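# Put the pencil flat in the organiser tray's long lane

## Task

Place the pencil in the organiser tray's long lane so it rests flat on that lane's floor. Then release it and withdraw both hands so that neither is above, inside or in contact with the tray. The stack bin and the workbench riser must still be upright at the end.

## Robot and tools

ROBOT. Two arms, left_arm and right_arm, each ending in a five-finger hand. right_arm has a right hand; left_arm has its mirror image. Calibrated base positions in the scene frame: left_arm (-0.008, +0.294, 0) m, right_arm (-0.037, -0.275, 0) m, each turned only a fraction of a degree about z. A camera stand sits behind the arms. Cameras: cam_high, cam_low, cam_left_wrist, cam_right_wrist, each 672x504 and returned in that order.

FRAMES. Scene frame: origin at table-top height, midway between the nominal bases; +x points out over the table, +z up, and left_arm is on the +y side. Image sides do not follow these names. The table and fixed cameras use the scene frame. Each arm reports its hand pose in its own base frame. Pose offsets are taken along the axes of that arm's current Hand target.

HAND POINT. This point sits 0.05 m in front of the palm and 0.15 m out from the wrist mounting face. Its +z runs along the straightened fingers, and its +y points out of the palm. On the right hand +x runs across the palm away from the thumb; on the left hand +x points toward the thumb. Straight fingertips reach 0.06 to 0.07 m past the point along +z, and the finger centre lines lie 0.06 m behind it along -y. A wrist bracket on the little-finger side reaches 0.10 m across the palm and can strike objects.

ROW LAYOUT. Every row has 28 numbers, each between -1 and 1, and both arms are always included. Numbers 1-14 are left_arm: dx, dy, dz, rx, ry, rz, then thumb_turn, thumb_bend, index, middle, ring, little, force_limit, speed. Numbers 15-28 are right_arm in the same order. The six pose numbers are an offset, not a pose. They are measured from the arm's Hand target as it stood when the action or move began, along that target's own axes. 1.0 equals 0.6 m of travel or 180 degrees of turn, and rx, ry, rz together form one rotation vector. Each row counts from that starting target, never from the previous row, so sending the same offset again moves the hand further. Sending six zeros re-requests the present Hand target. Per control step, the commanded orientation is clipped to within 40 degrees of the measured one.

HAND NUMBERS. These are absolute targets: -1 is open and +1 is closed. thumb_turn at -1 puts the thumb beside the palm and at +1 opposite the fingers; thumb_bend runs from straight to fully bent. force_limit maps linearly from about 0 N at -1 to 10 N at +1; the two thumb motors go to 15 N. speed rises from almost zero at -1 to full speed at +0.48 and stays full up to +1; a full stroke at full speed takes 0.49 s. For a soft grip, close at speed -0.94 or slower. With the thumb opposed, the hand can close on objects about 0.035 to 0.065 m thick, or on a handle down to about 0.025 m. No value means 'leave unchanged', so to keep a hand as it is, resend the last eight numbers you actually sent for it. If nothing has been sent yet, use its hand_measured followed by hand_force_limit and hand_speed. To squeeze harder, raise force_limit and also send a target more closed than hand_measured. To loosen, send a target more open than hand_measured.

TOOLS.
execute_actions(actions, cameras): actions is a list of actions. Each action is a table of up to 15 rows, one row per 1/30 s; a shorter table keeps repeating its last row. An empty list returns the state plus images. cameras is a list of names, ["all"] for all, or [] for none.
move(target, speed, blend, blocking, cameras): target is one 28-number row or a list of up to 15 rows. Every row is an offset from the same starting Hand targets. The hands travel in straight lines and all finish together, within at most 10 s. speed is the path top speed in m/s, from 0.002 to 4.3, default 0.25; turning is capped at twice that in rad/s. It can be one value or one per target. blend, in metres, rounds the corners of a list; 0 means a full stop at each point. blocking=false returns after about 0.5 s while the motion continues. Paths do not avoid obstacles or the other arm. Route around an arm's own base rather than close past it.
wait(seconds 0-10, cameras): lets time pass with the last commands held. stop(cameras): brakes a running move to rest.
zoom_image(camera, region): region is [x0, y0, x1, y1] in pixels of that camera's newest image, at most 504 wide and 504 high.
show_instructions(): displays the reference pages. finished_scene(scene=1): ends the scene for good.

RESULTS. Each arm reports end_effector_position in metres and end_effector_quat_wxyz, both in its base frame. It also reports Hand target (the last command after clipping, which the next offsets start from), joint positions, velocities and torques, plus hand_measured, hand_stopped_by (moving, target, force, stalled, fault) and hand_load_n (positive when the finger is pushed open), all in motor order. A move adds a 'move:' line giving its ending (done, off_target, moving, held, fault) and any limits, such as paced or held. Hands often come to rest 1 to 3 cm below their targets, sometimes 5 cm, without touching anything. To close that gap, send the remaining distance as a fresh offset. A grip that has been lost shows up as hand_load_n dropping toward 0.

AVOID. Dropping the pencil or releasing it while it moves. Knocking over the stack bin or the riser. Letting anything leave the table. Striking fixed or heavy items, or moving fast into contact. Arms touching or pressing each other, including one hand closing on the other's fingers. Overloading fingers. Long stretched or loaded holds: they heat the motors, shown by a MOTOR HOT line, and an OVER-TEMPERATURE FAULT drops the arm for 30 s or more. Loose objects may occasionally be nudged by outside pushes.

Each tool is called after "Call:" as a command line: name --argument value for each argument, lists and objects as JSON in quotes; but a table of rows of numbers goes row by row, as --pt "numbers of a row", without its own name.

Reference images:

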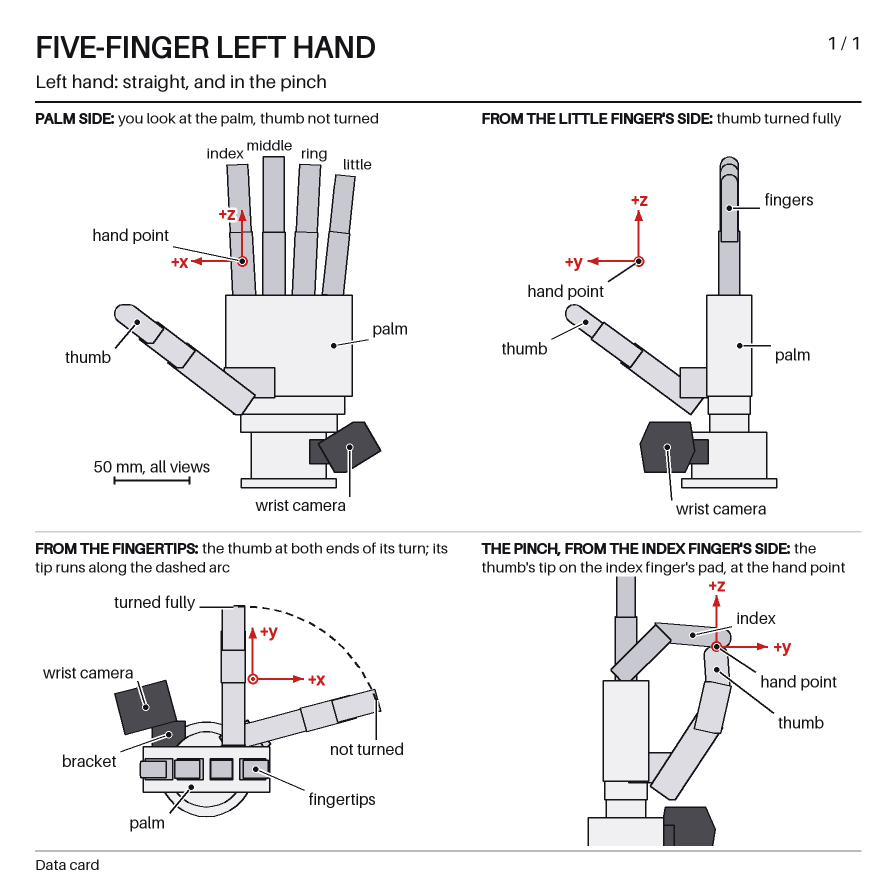

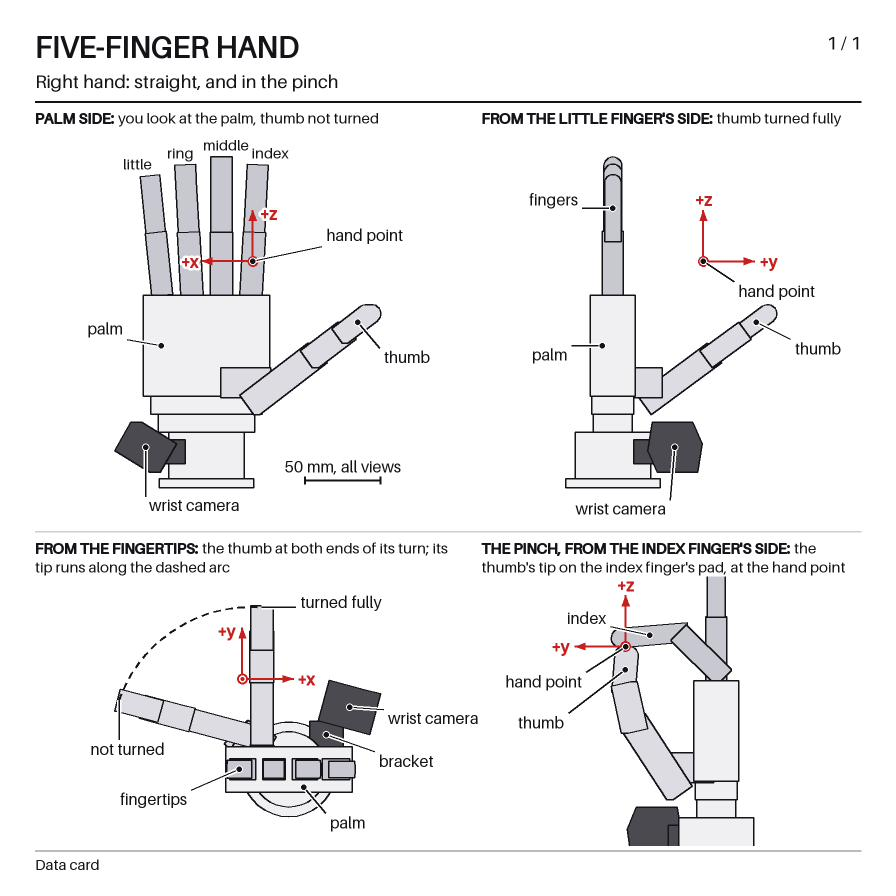

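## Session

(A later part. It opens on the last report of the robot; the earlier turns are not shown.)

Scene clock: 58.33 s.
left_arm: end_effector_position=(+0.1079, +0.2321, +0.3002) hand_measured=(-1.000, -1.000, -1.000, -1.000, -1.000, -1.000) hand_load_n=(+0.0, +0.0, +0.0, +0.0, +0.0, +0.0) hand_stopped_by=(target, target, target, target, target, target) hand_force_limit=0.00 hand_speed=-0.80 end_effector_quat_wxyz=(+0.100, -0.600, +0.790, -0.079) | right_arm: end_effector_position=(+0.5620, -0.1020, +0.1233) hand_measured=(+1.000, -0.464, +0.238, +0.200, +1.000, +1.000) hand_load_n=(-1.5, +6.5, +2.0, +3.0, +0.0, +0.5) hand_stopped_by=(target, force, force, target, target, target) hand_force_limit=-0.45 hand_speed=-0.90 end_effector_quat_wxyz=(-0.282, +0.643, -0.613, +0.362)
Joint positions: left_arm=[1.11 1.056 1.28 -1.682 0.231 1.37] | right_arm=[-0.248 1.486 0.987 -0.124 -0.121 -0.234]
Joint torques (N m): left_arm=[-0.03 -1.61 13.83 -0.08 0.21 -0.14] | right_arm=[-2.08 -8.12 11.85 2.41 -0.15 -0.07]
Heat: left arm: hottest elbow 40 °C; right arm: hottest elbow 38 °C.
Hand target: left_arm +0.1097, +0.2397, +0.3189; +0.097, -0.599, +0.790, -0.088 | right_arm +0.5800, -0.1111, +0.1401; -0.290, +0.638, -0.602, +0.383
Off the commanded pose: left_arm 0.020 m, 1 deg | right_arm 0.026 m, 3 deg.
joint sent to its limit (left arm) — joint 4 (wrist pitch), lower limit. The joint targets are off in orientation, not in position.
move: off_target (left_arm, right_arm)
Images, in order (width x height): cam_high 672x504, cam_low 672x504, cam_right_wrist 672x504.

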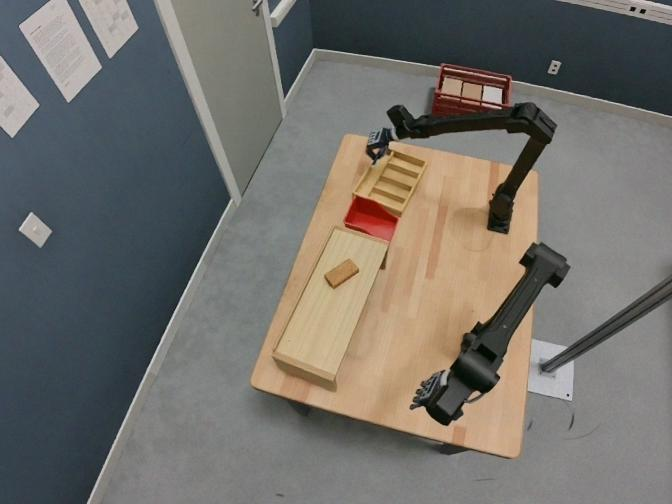

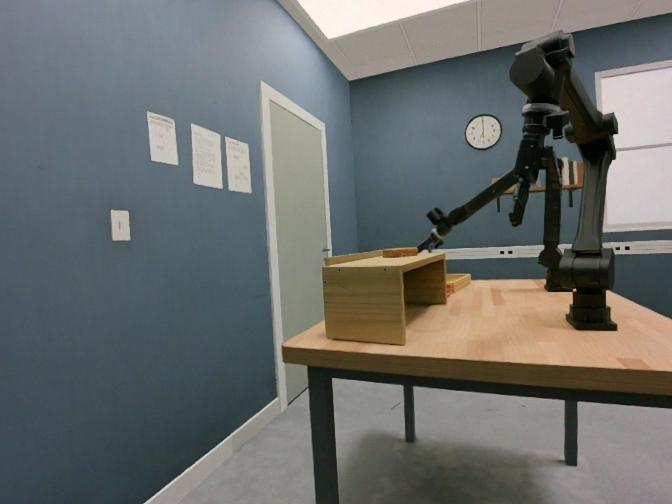

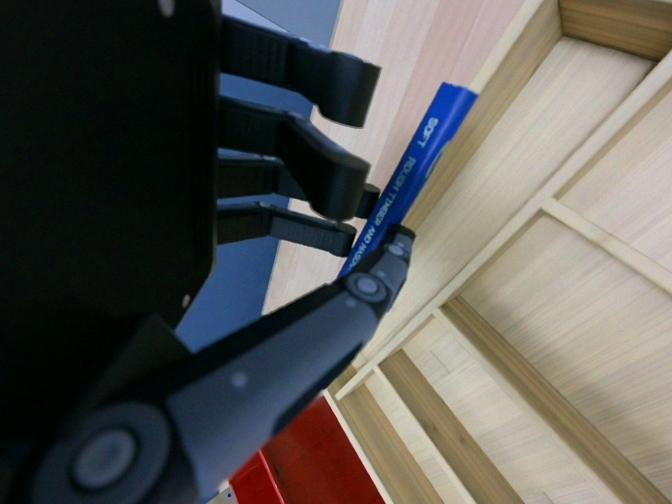

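Call:
execute_actions --actions '[]'

Call:
zoom_image --camera "cam_high" --region '[300, 90, 460, 230]'

Call:
zoom_image --camera "cam_right_wrist" --region '[84, 0, 588, 504]'

Scene clock: 59.20 s.
left_arm: end_effector_position=(+0.1079, +0.2321, +0.3002) hand_measured=(-1.000, -1.000, -1.000, -1.000, -1.000, -1.000) hand_load_n=(+0.0, +0.0, +0.0, +0.0, +0.0, +0.0) hand_stopped_by=(target, target, target, target, target, target) hand_force_limit=0.00 hand_speed=-0.80 end_effector_quat_wxyz=(+0.100, -0.600, +0.790, -0.079) | right_arm: end_effector_position=(+0.5620, -0.1020, +0.1233) hand_measured=(+1.000, -0.464, +0.238, +0.200, +1.000, +1.000) hand_load_n=(-1.0, +6.0, +2.0, +3.0, +0.0, +0.0) hand_stopped_by=(target, force, force, target, target, target) hand_force_limit=-0.45 hand_speed=-0.90 end_effector_quat_wxyz=(-0.282, +0.643, -0.613, +0.362)
Joint positions: left_arm=[1.11 1.056 1.28 -1.682 0.231 1.37] | right_arm=[-0.248 1.486 0.987 -0.124 -0.121 -0.234]
Joint velocities: within noise
Joint torques (N m): left_arm=[0.09 -1.67 13.87 -0.06 0.2 -0.13] | right_arm=[-2.14 -8.12 11.86 2.4 -0.15 -0.09]
Heat: left arm: hottest elbow 40 °C; right arm: hottest elbow 38 °C.
Hand target: left_arm +0.1097, +0.2397, +0.3189; +0.097, -0.599, +0.790, -0.088 | right_arm +0.5800, -0.1111, +0.1401; -0.290, +0.638, -0.602, +0.383
Off the commanded pose: left_arm 0.020 m, 1 deg | right_arm 0.026 m, 3 deg.

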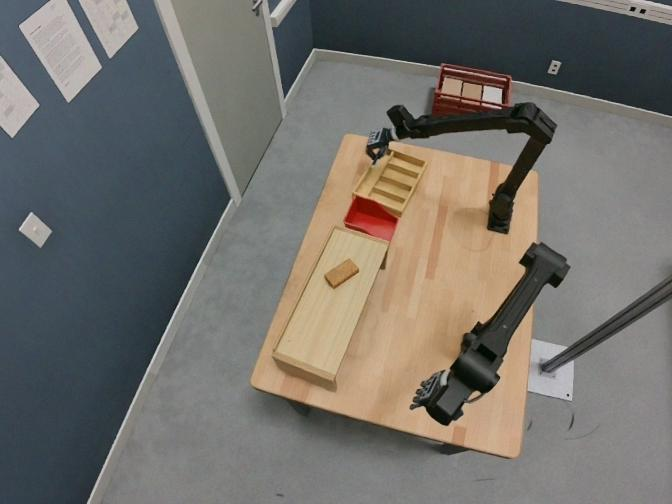

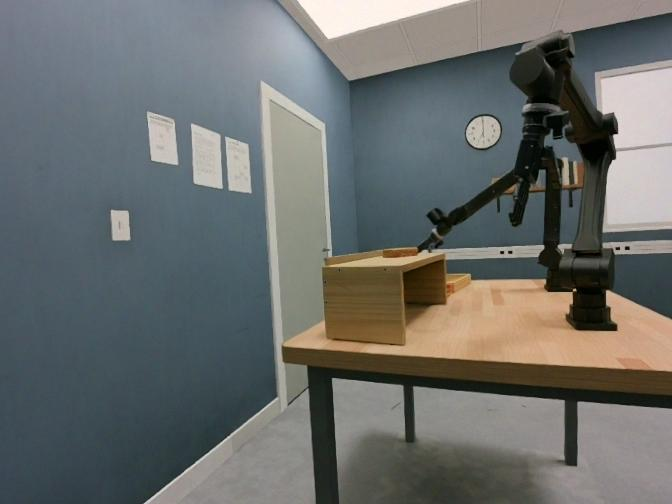

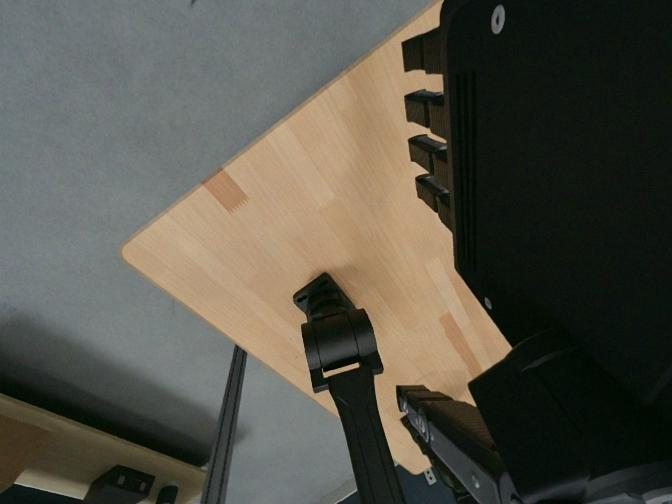

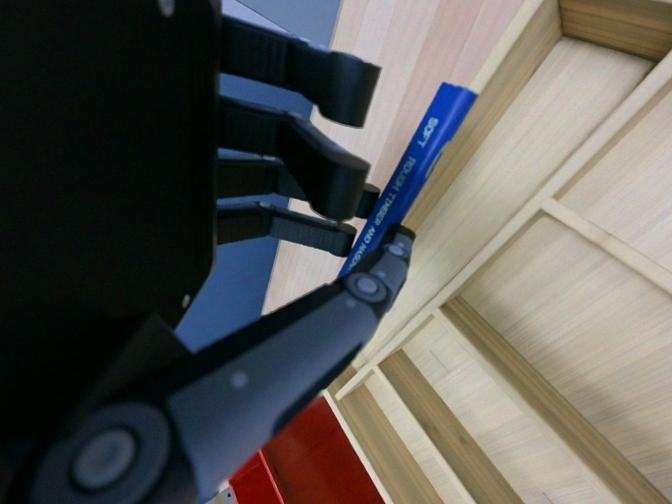

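Scaled by 3.150.

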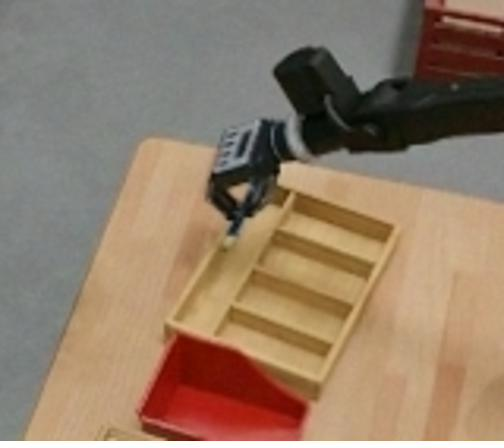

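Scaled by 1.000.

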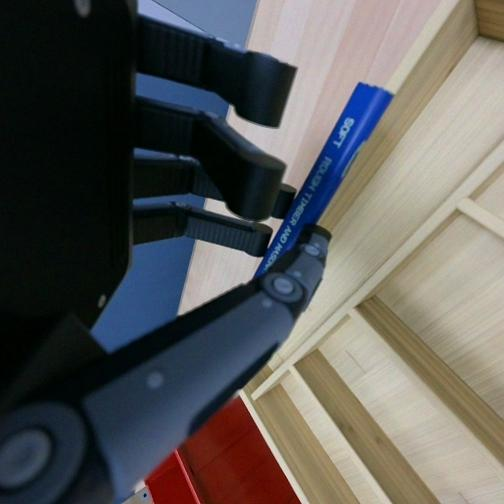

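Call:
zoom_image --camera "cam_high" --region '[340, 120, 440, 220]'

Scaled by 5.040.

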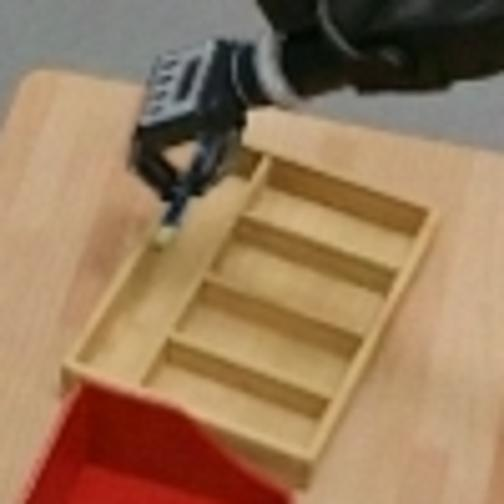

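Call:
zoom_image --camera "cam_right_wrist" --region '[300, 0, 672, 280]'

Call:
zoom_image --camera "cam_high" --region '[355, 135, 405, 205]'

Call:
zoom_image --camera "cam_low" --region '[380, 200, 500, 300]'

Scaled by 1.355.

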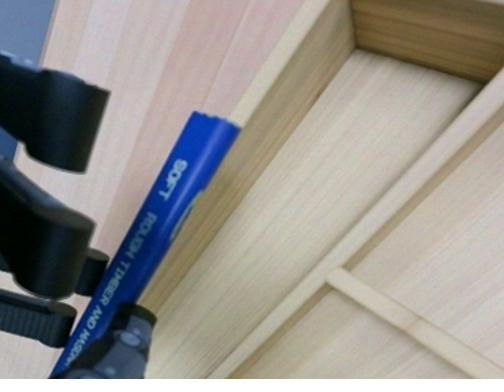

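Scaled by 7.200.

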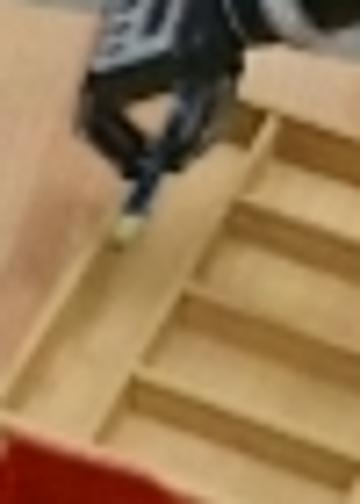

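Scaled by 4.200.

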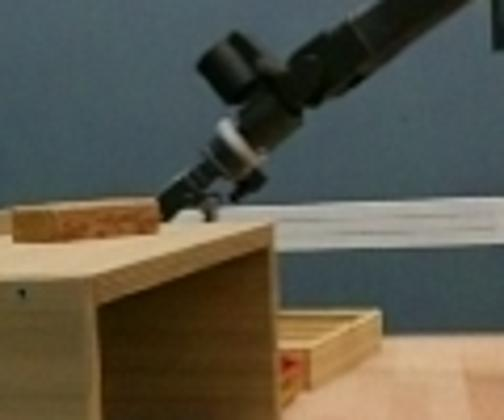

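Call:
move --target '[0,0,0,0,0,0,-1,-1,-1,-1,-1,-1,0,-0.8,0,0,0,-0.0696,0.0138,0.0226,1,-0.38,0.32,0.2,1,1,-0.45,-0.9]' --speed 0.15 --cameras '["cam_high","cam_right_wrist"]'

Call:
zoom_image --camera "cam_high" --region '[355, 135, 405, 205]'

Scene clock: 63.37 s.
left_arm: end_effector_position=(+0.1079, +0.2321, +0.3002) hand_measured=(-1.000, -1.000, -1.000, -1.000, -1.000, -1.000) hand_load_n=(+0.0, +0.0, +0.0, +0.0, +0.0, +0.0) hand_stopped_by=(target, target, target, target, target, target) hand_force_limit=0.00 hand_speed=-0.80 end_effector_quat_wxyz=(+0.100, -0.600, +0.790, -0.079) | right_arm: end_effector_position=(+0.5594, -0.1113, +0.1225) hand_measured=(+1.000, -0.464, +0.238, +0.200, +1.000, +1.000) hand_load_n=(-1.5, +6.0, +2.0, +2.5, +0.0, +0.0) hand_stopped_by=(target, force, force, target, target, target) hand_force_limit=-0.45 hand_speed=-0.90 end_effector_quat_wxyz=(-0.210, +0.642, -0.670, +0.308)
Joint positions: left_arm=[1.11 1.056 1.28 -1.682 0.231 1.37] | right_arm=[-0.235 1.546 1.142 -0.404 -0.018 -0.185]
Joint torques (N m): left_arm=[-0.03 -1.67 13.85 -0.09 0.2 -0.13] | right_arm=[-1.03 -8.7 13.68 1.24 0.13 0.14]
Heat: left arm: hottest elbow 40 °C; right arm: hottest elbow 39 °C.
Hand target: left_arm +0.1097, +0.2397, +0.3189; +0.097, -0.599, +0.790, -0.088 | right_arm +0.5800, -0.1111, +0.1402; -0.219, +0.636, -0.668, +0.318
Off the commanded pose: left_arm 0.020 m, 1 deg | right_arm 0.027 m, 2 deg.
joint sent to its limit (left arm) — joint 4 (wrist pitch), lower limit. The joint targets are off in orientation, not in position.
move: off_target (left_arm, right_arm)
Images, in order (width x height): cam_high 672x504, cam_right_wrist 672x504.

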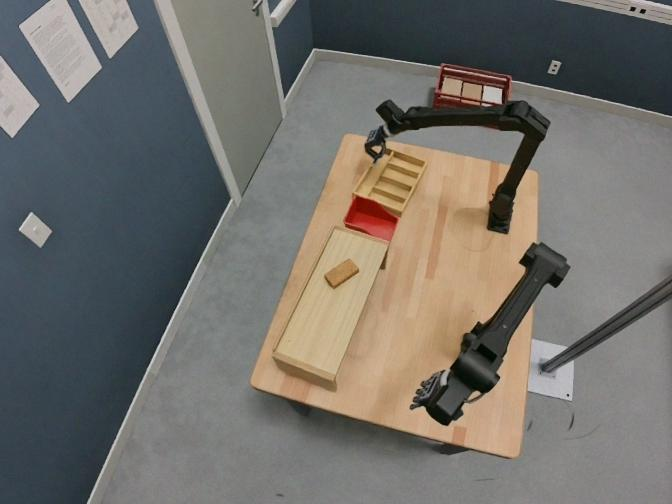

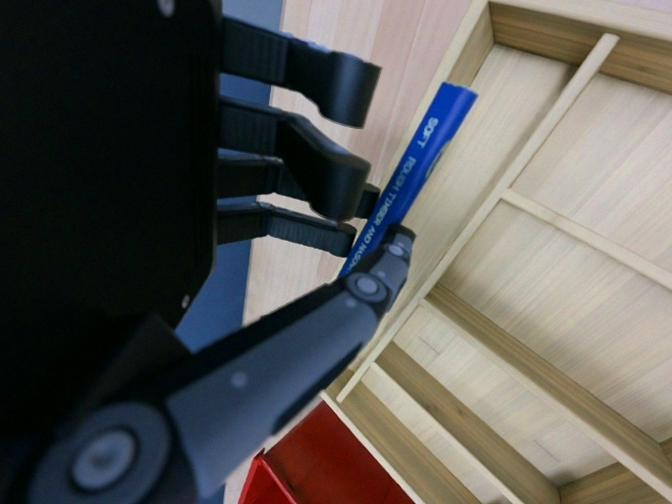

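Scaled by 7.200.

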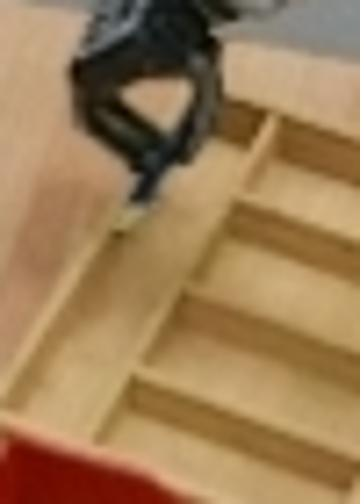

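Call:
move --target '[0,0,0,0,0,0,-1,-1,-1,-1,-1,-1,0,-0.8,-0.0109,0.0586,0.0463,-0.0025,0.0156,0.0156,1,-0.38,0.32,0.2,1,1,-0.45,-0.9]' --speed 0.06 --cameras '["cam_high","cam_right_wrist"]'

Call:
zoom_image --camera "cam_high" --region '[355, 135, 405, 205]'

Scene clock: 65.37 s.
left_arm: end_effector_position=(+0.1079, +0.2321, +0.3002) hand_measured=(-1.000, -1.000, -1.000, -1.000, -1.000, -1.000) hand_load_n=(+0.0, +0.0, +0.0, +0.0, +0.0, +0.0) hand_stopped_by=(target, target, target, target, target, target) hand_force_limit=0.00 hand_speed=-0.80 end_effector_quat_wxyz=(+0.100, -0.600, +0.790, -0.079) | right_arm: end_effector_position=(+0.5709, -0.1136, +0.1010) hand_measured=(+1.000, -0.464, +0.238, +0.200, +1.000, +1.000) hand_load_n=(-1.0, +6.0, +2.0, +2.5, +0.0, +0.0) hand_stopped_by=(target, force, force, target, target, target) hand_force_limit=-0.45 hand_speed=-0.90 end_effector_quat_wxyz=(+0.204, -0.615, +0.689, -0.326)
Joint positions: left_arm=[1.11 1.056 1.28 -1.682 0.231 1.37] | right_arm=[-0.221 1.585 1.117 -0.315 0.043 -0.126]
Joint torques (N m): left_arm=[0.09 -1.61 13.83 -0.09 0.21 -0.13] | right_arm=[-0.97 -9.29 8.29 2.19 0.18 0.16]
Heat: left arm: hottest elbow 40 °C; right arm: hottest elbow 39 °C.
Hand target: left_arm +0.1097, +0.2397, +0.3189; +0.097, -0.599, +0.790, -0.088 | right_arm +0.5751, -0.1092, +0.0953; +0.208, -0.612, +0.690, -0.326
Off the commanded pose: left_arm 0.020 m, 1 deg | right_arm 0.008 m, 1 deg.
joint sent to its limit (left arm) — joint 4 (wrist pitch), lower limit. The joint targets are off in orientation, not in position.
move: off_target (left_arm)
Images, in order (width x height): cam_high 672x504, cam_right_wrist 672x504.

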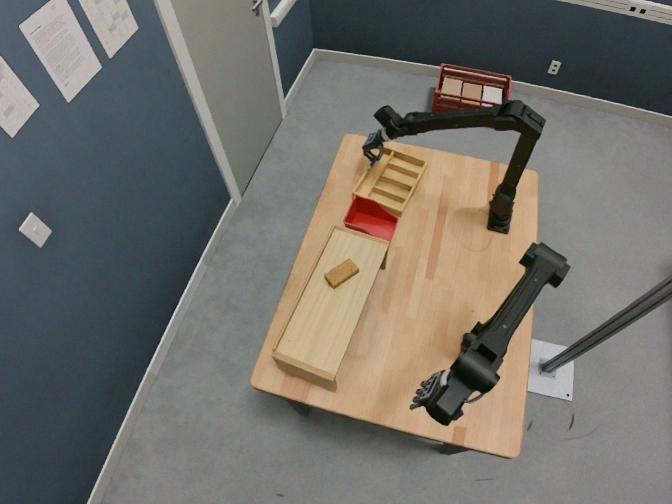

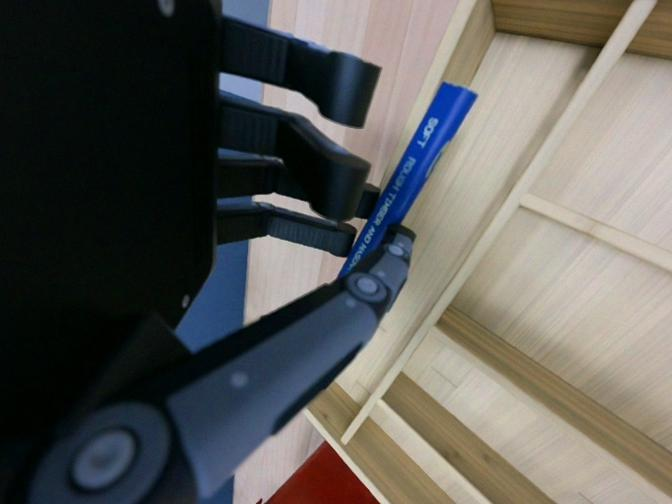

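Scaled by 7.200.

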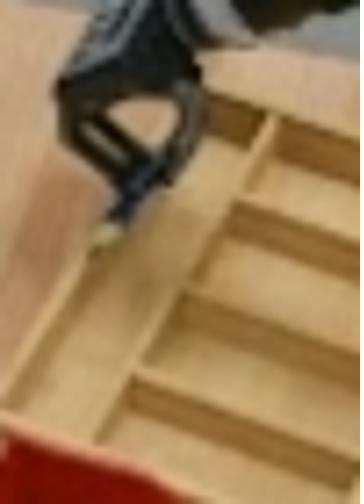

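Call:
move --target '[0,0,0,0,0,0,-1,-1,-1,-1,-1,-1,0,-0.8,0.0032,0.0235,-0.0113,0,0,0,1,-0.38,0.32,0.2,1,1,-0.45,-0.9]' --speed 0.05 --cameras '["cam_high","cam_right_wrist"]'

Call:
zoom_image --camera "cam_high" --region '[355, 135, 405, 205]'

Scene clock: 66.70 s.
left_arm: end_effector_position=(+0.1079, +0.2321, +0.3002) hand_measured=(-1.000, -1.000, -1.000, -1.000, -1.000, -1.000) hand_load_n=(+0.0, +0.0, +0.0, +0.0, +0.5, +0.0) hand_stopped_by=(target, target, target, target, target, target) hand_force_limit=0.00 hand_speed=-0.80 end_effector_quat_wxyz=(+0.100, -0.600, +0.790, -0.079) | right_arm: end_effector_position=(+0.5564, -0.1103, +0.0812) hand_measured=(+1.000, -0.464, +0.238, +0.200, +1.000, +1.000) hand_load_n=(-1.5, +6.0, +2.0, +3.0, +0.0, +0.0) hand_stopped_by=(target, force, force, target, target, target) hand_force_limit=-0.45 hand_speed=-0.90 end_effector_quat_wxyz=(+0.197, -0.618, +0.692, -0.316)
Joint positions: left_arm=[1.11 1.056 1.28 -1.682 0.231 1.37] | right_arm=[-0.221 1.585 1.069 -0.293 0.043 -0.125]
Joint torques (N m): left_arm=[0.03 -1.79 13.83 -0.09 0.2 -0.13] | right_arm=[-1.49 -11.4 7.94 2.17 -0.04 0.11]
Heat: left arm: hottest elbow 40 °C; right arm: hottest elbow 39 °C.
Hand target: left_arm +0.1097, +0.2397, +0.3189; +0.097, -0.599, +0.790, -0.088 | right_arm +0.5602, -0.1093, +0.0905; +0.208, -0.612, +0.690, -0.326
Off the commanded pose: left_arm 0.020 m, 1 deg | right_arm 0.010 m, 2 deg.
joint sent to its limit (left arm) — joint 4 (wrist pitch), lower limit. The joint targets are off in orientation, not in position.
move: off_target (left_arm)
Images, in order (width x height): cam_high 672x504, cam_right_wrist 672x504.

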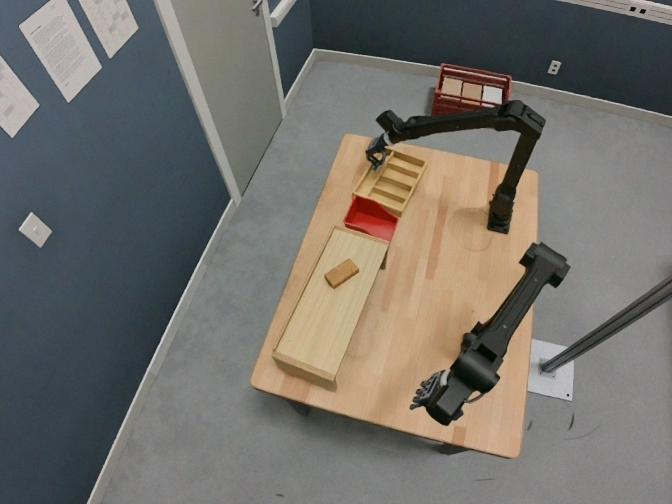

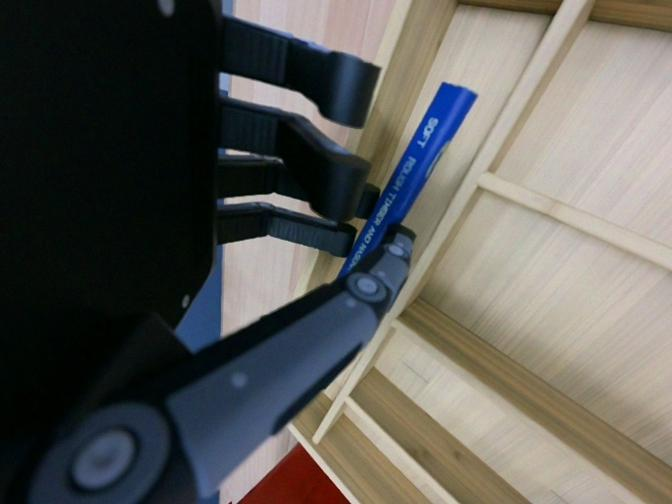

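Scaled by 7.200.

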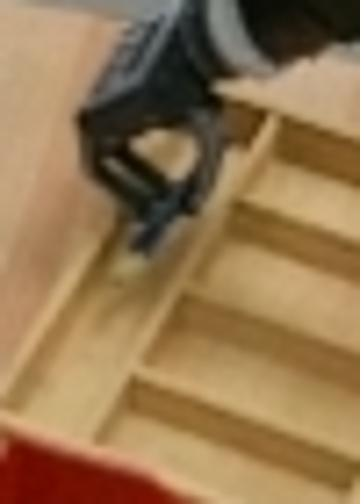

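Call:
move --target '[0,0,0,0,0,0,-1,-1,-1,-1,-1,-1,0,-0.8,-0.0038,0.0329,0.0257,0,0,0,1,-0.38,0.32,0.2,1,1,-0.45,-0.9]' --speed 0.04 --cameras '["cam_high","cam_right_wrist"]'

Call:
zoom_image --camera "cam_high" --region '[355, 135, 405, 205]'

Scene clock: 68.17 s.
left_arm: end_effector_position=(+0.1079, +0.2321, +0.3002) hand_measured=(-1.000, -1.000, -1.000, -1.000, -1.000, -1.000) hand_load_n=(+0.0, +0.0, +0.0, +0.0, +0.0, +0.0) hand_stopped_by=(target, target, target, target, target, target) hand_force_limit=0.00 hand_speed=-0.80 end_effector_quat_wxyz=(+0.100, -0.600, +0.790, -0.079) | right_arm: end_effector_position=(+0.5550, -0.1097, +0.0715) hand_measured=(+1.000, -0.464, +0.238, +0.200, +1.000, +1.000) hand_load_n=(-1.0, +6.0, +2.0, +3.0, +0.0, +0.0) hand_stopped_by=(target, force, force, target, target, target) hand_force_limit=-0.45 hand_speed=-0.90 end_effector_quat_wxyz=(+0.205, -0.615, +0.688, -0.326)
Joint positions: left_arm=[1.11 1.056 1.28 -1.682 0.231 1.37] | right_arm=[-0.221 1.585 1.028 -0.224 0.042 -0.125]
Joint torques (N m): left_arm=[0.09 -1.44 13.85 -0.05 0.21 -0.12] | right_arm=[-1.61 -8.82 7.77 2.21 -0.04 0.11]
Heat: left arm: hottest elbow 40 °C; right arm: hottest elbow 39 °C.
Hand target: left_arm +0.1097, +0.2397, +0.3189; +0.097, -0.599, +0.790, -0.088 | right_arm +0.5570, -0.1092, +0.0653; +0.208, -0.612, +0.690, -0.325
Off the commanded pose: left_arm 0.020 m, 1 deg | right_arm 0.006 m, 0 deg.
joint sent to its limit (left arm) — joint 4 (wrist pitch), lower limit. The joint targets are off in orientation, not in position.
move: off_target (left_arm)
Images, in order (width x height): cam_high 672x504, cam_right_wrist 672x504.

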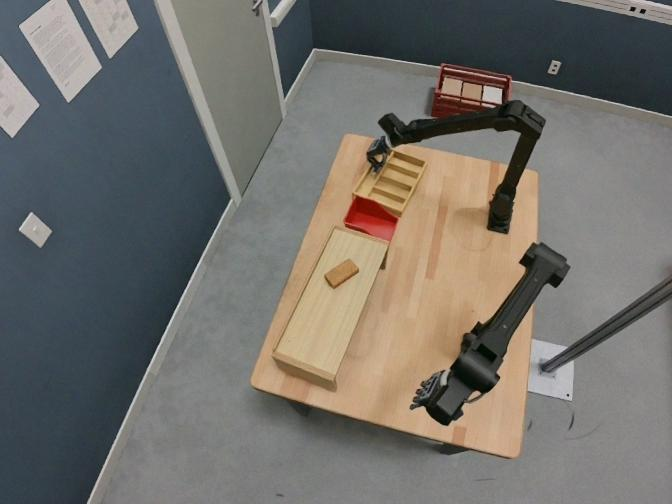

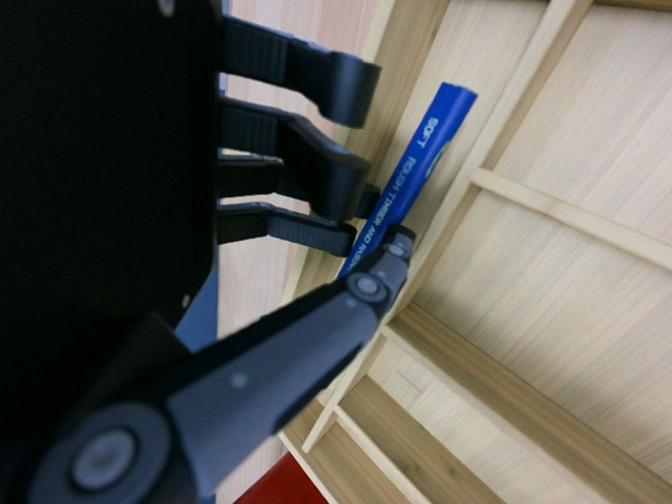

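Scaled by 7.200.

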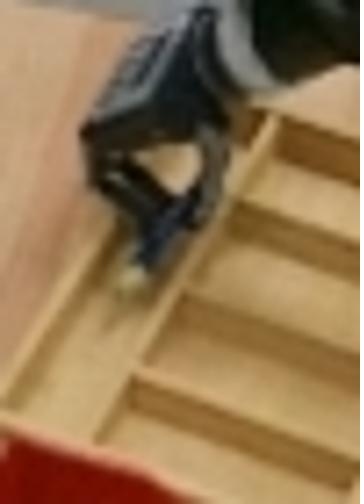

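Call:
move --target '[0,0,0,0,0,0,-1,-1,-1,-1,-1,-1,0,-0.8,-0.0033,0.0211,0.021,0,0,0,1,-0.38,0.32,0.2,1,1,-0.45,-0.9]' --speed 0.03 --cameras '["cam_high","cam_right_wrist"]'

Call:
zoom_image --camera "cam_high" --region '[355, 135, 405, 205]'

Call:
zoom_image --camera "cam_right_wrist" --region '[270, 0, 640, 280]'

Scene clock: 69.47 s.
left_arm: end_effector_position=(+0.1079, +0.2321, +0.3002) hand_measured=(-1.000, -1.000, -1.000, -1.000, -1.000, -1.000) hand_load_n=(+0.0, +0.0, +0.0, +0.0, +0.0, +0.0) hand_stopped_by=(target, target, target, target, target, target) hand_force_limit=0.00 hand_speed=-0.80 end_effector_quat_wxyz=(+0.100, -0.600, +0.790, -0.079) | right_arm: end_effector_position=(+0.5565, -0.1099, +0.0639) hand_measured=(+1.000, -0.464, +0.238, +0.200, +1.000, +1.000) hand_load_n=(-1.5, +6.5, +0.5, +1.0, +0.0, +0.0) hand_stopped_by=(target, force, force, target, target, target) hand_force_limit=-0.45 hand_speed=-0.90 end_effector_quat_wxyz=(+0.210, -0.613, +0.686, -0.332)
Joint positions: left_arm=[1.11 1.056 1.28 -1.682 0.231 1.37] | right_arm=[-0.221 1.595 1.008 -0.179 0.041 -0.125]
Joint torques (N m): left_arm=[0.21 -1.73 13.83 -0.05 0.21 -0.13] | right_arm=[-1.61 -7.36 7.36 2.41 0 0.1]
Heat: left arm: hottest elbow 40 °C; right arm: hottest elbow 39 °C.
Hand target: left_arm +0.1097, +0.2397, +0.3189; +0.097, -0.599, +0.790, -0.088 | right_arm +0.5570, -0.1092, +0.0474; +0.208, -0.612, +0.690, -0.325
Off the commanded pose: left_arm 0.020 m, 1 deg | right_arm 0.017 m, 1 deg.
joint sent to its limit (left arm) — joint 4 (wrist pitch), lower limit. The joint targets are off in orientation, not in position.
move: off_target (left_arm, right_arm)
Images, in order (width x height): cam_high 672x504, cam_right_wrist 672x504.

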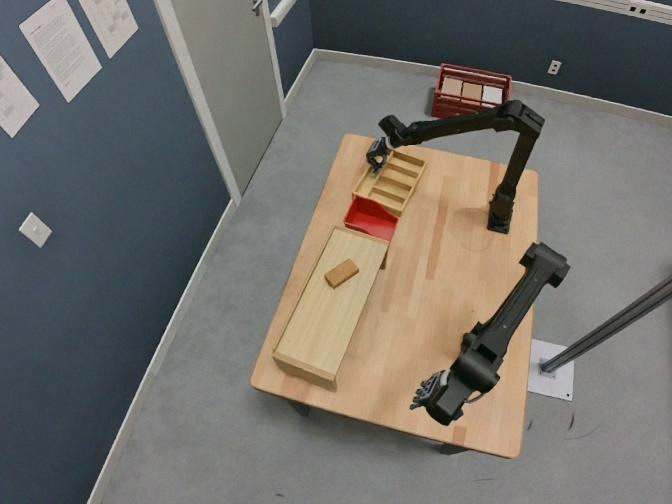

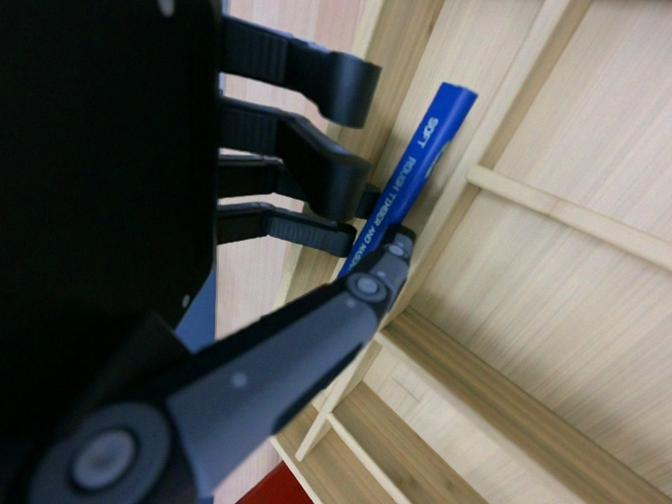

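Scaled by 7.200.

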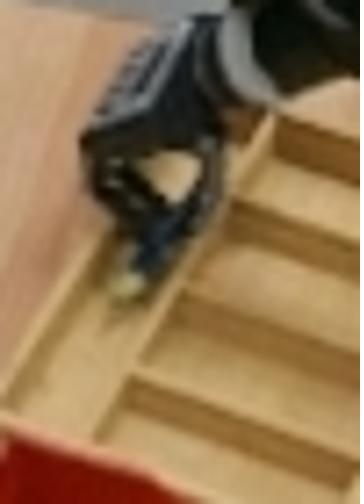

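Scaled by 1.362.

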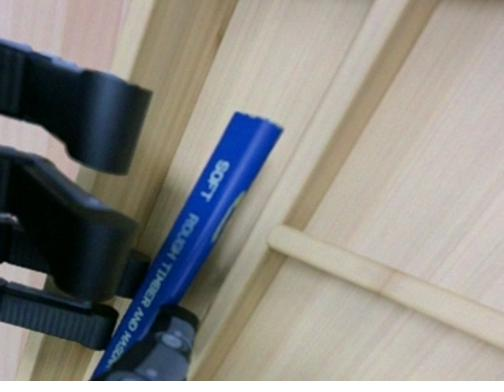

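Call:
move --target '[0,0,0,0,0,0,-1,-1,-1,-1,-1,-1,0,-0.8,0.0041,-0.0258,-0.0257,0,0,0,1,-0.38,0.32,0.2,1,1,-0.45,-0.9]' --speed 0.05 --cameras '["cam_right_wrist"]'

Scene clock: 70.93 s.
left_arm: end_effector_position=(+0.1079, +0.2321, +0.3002) hand_measured=(-1.000, -1.000, -1.000, -1.000, -1.000, -1.000) hand_load_n=(+0.0, +0.0, +0.0, +0.0, +0.0, +0.0) hand_stopped_by=(target, target, target, target, target, target) hand_force_limit=0.00 hand_speed=-0.80 end_effector_quat_wxyz=(+0.100, -0.600, +0.790, -0.079) | right_arm: end_effector_position=(+0.5550, -0.1096, +0.0631) hand_measured=(+1.000, -0.464, +0.238, +0.200, +1.000, +1.000) hand_load_n=(-1.5, +3.5, +2.5, +3.5, +0.0, +0.0) hand_stopped_by=(target, force, force, target, target, target) hand_force_limit=-0.45 hand_speed=-0.90 end_effector_quat_wxyz=(+0.208, -0.613, +0.687, -0.329)
Joint positions: left_arm=[1.11 1.056 1.28 -1.682 0.231 1.37] | right_arm=[-0.221 1.594 1.008 -0.185 0.041 -0.125]
Joint torques (N m): left_arm=[0.03 -1.44 13.83 -0.08 0.21 -0.13] | right_arm=[-1.55 -10.11 9.72 0.59 0 0.1]
Heat: left arm: hottest elbow 40 °C; right arm: hottest elbow 39 °C.
Hand target: left_arm +0.1097, +0.2397, +0.3189; +0.097, -0.599, +0.790, -0.088 | right_arm +0.5570, -0.1092, +0.0695; +0.208, -0.612, +0.690, -0.325
Off the commanded pose: left_arm 0.020 m, 1 deg | right_arm 0.007 m, 1 deg.
joint sent to its limit (left arm) — joint 4 (wrist pitch), lower limit. The joint targets are off in orientation, not in position.
move: off_target (left_arm)
Images, in order (width x height): cam_right_wrist 672x504.

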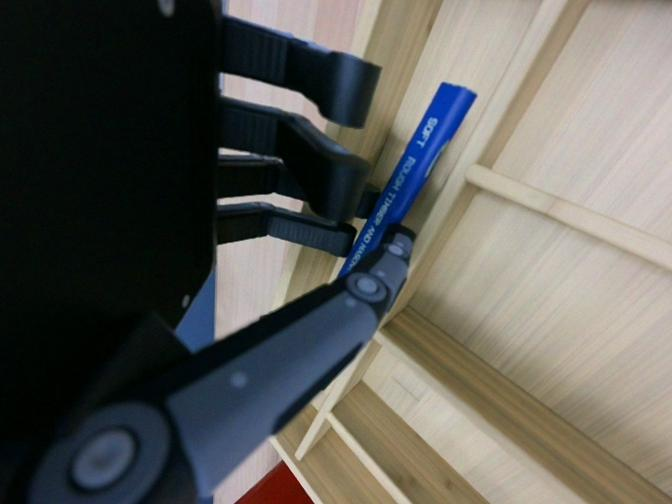

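Call:
execute_actions --actions '[[[0,0,0,0,0,0,-1,-1,-1,-1,-1,-1,0,-0.8,0,0,0,0,0,0,1,-0.464,0.0,-0.05,1,1,-0.45,-0.4]]]' --cameras '["cam_high","cam_right_wrist"]'

Call:
zoom_image --camera "cam_right_wrist" --region '[270, 0, 640, 280]'

Call:
zoom_image --camera "cam_high" --region '[355, 135, 405, 205]'

Scene clock: 71.87 s.
left_arm: end_effector_position=(+0.1079, +0.2321, +0.3002) hand_measured=(-1.000, -1.000, -1.000, -1.000, -1.000, -1.000) hand_load_n=(+0.0, +0.0, +0.0, +0.0, +0.0, +0.0) hand_stopped_by=(target, target, target, target, target, target) hand_force_limit=0.00 hand_speed=-0.80 end_effector_quat_wxyz=(+0.100, -0.600, +0.790, -0.079) | right_arm: end_effector_position=(+0.5519, -0.1088, +0.0684) hand_measured=(+1.000, -0.464, +0.000, -0.050, +1.000, +1.000) hand_load_n=(+0.0, -0.5, +0.0, -0.5, +0.0, +0.0) hand_stopped_by=(target, target, target, target, target, target) hand_force_limit=-0.45 hand_speed=-0.40 end_effector_quat_wxyz=(+0.207, -0.614, +0.687, -0.328)
Joint positions: left_arm=[1.11 1.056 1.28 -1.682 0.231 1.37] | right_arm=[-0.221 1.58 1.008 -0.203 0.041 -0.125]
Joint torques (N m): left_arm=[0.09 -1.61 13.79 -0.09 0.2 -0.13] | right_arm=[-1.61 -8.82 9.8 1.16 0.02 0.1]
Heat: left arm: hottest elbow 40 °C; right arm: hottest elbow 39 °C.
Hand target: left_arm +0.1097, +0.2397, +0.3189; +0.097, -0.599, +0.790, -0.088 | right_arm +0.5570, -0.1092, +0.0694; +0.208, -0.612, +0.690, -0.325
Off the commanded pose: left_arm 0.020 m, 1 deg | right_arm 0.005 m, 0 deg.
joint sent to its limit (left arm) — joint 4 (wrist pitch), lower limit. The joint targets are off in orientation, not in position.
Images, in order (width x height): cam_high 672x504, cam_right_wrist 672x504.

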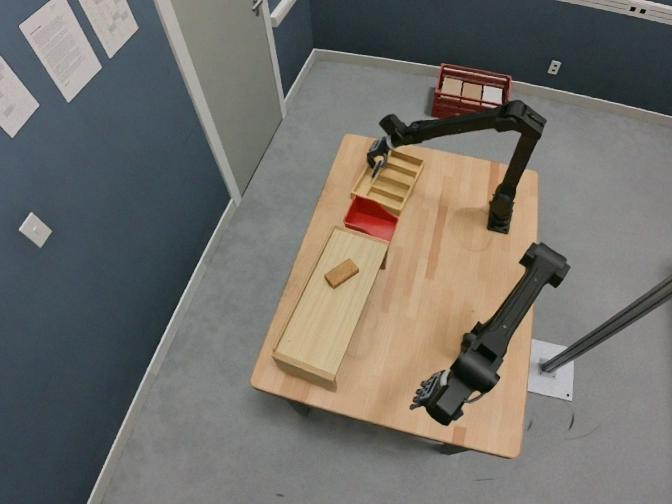

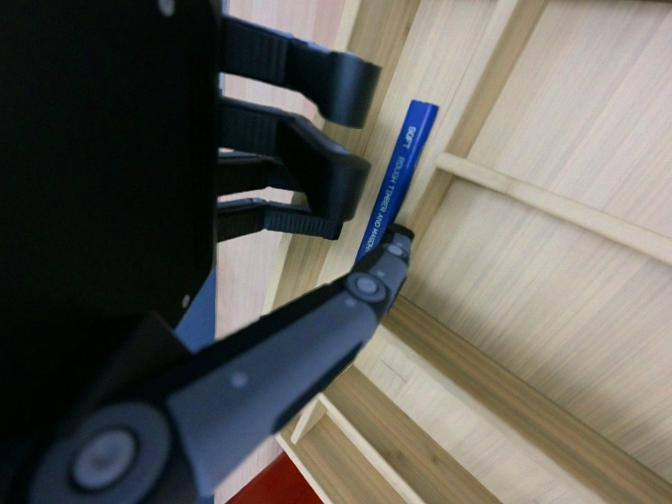

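Scaled by 1.362.

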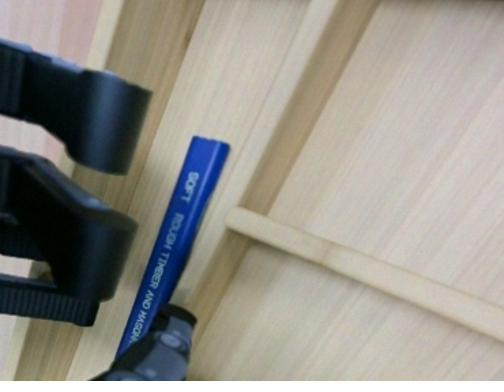

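Scaled by 7.200.

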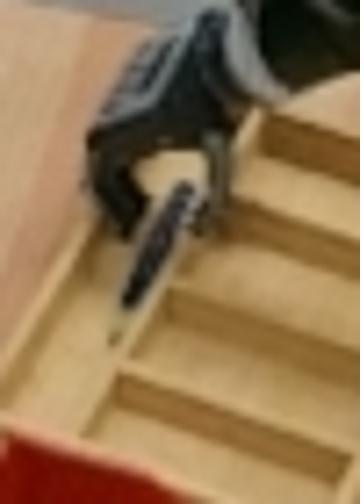

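Call:
move --target '[0,0,0,0,0,0,-1,-1,-1,-1,-1,-1,0,-0.8,0.0075,-0.0469,-0.0467,0,0,0,1,-0.464,0.0,-0.05,1,1,-0.45,-0.4]' --speed 0.08 --cameras '["cam_high","cam_right_wrist"]'

Call:
zoom_image --camera "cam_high" --region '[355, 135, 405, 205]'

Scene clock: 73.27 s.
left_arm: end_effector_position=(+0.1079, +0.2321, +0.3002) hand_measured=(-1.000, -1.000, -1.000, -1.000, -1.000, -1.000) hand_load_n=(+0.0, +0.0, +0.0, +0.0, +0.0, +0.0) hand_stopped_by=(target, target, target, target, target, target) hand_force_limit=0.00 hand_speed=-0.80 end_effector_quat_wxyz=(+0.100, -0.600, +0.790, -0.079) | right_arm: end_effector_position=(+0.5373, -0.1055, +0.0791) hand_measured=(+1.000, -0.464, +0.000, -0.050, +1.000, +1.000) hand_load_n=(+0.0, +0.0, +0.0, +0.0, +0.0, +0.0) hand_stopped_by=(target, target, target, target, target, target) hand_force_limit=-0.45 hand_speed=-0.40 end_effector_quat_wxyz=(+0.192, -0.622, +0.695, -0.306)
Joint positions: left_arm=[1.11 1.056 1.28 -1.682 0.231 1.37] | right_arm=[-0.221 1.55 1.03 -0.313 0.041 -0.125]
Joint torques (N m): left_arm=[0.03 -1.55 13.85 -0.09 0.2 -0.13] | right_arm=[-1.61 -10.81 12.66 1.13 0.01 0.11]
Heat: left arm: hottest elbow 41 °C; right arm: hottest elbow 39 °C.
Hand target: left_arm +0.1097, +0.2397, +0.3189; +0.097, -0.599, +0.790, -0.088 | right_arm +0.5571, -0.1093, +0.1095; +0.208, -0.612, +0.690, -0.326
Off the commanded pose: left_arm 0.020 m, 1 deg | right_arm 0.036 m, 3 deg.
joint sent to its limit (left arm) — joint 4 (wrist pitch), lower limit. The joint targets are off in orientation, not in position.
move: off_target (left_arm, right_arm)
Images, in order (width x height): cam_high 672x504, cam_right_wrist 672x504.

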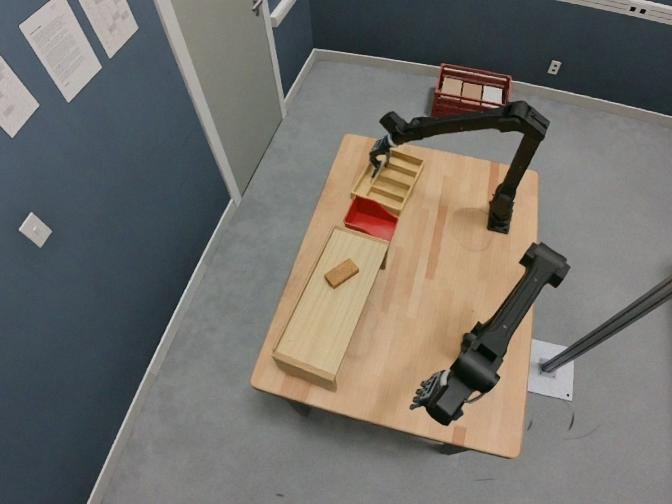

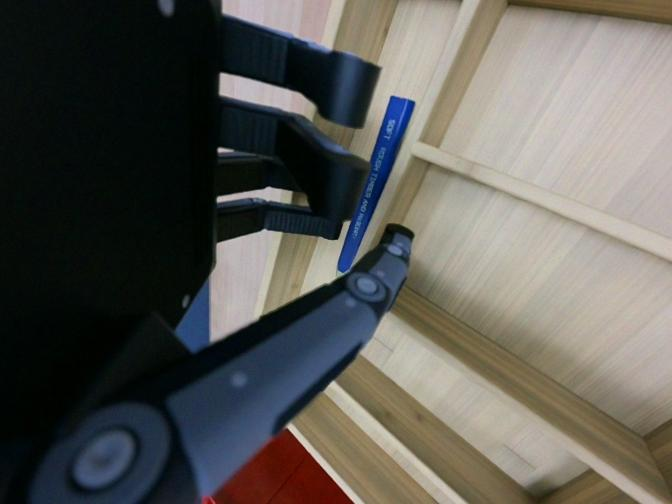

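Scaled by 7.200.

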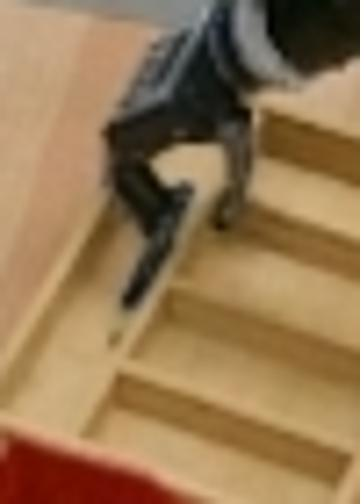

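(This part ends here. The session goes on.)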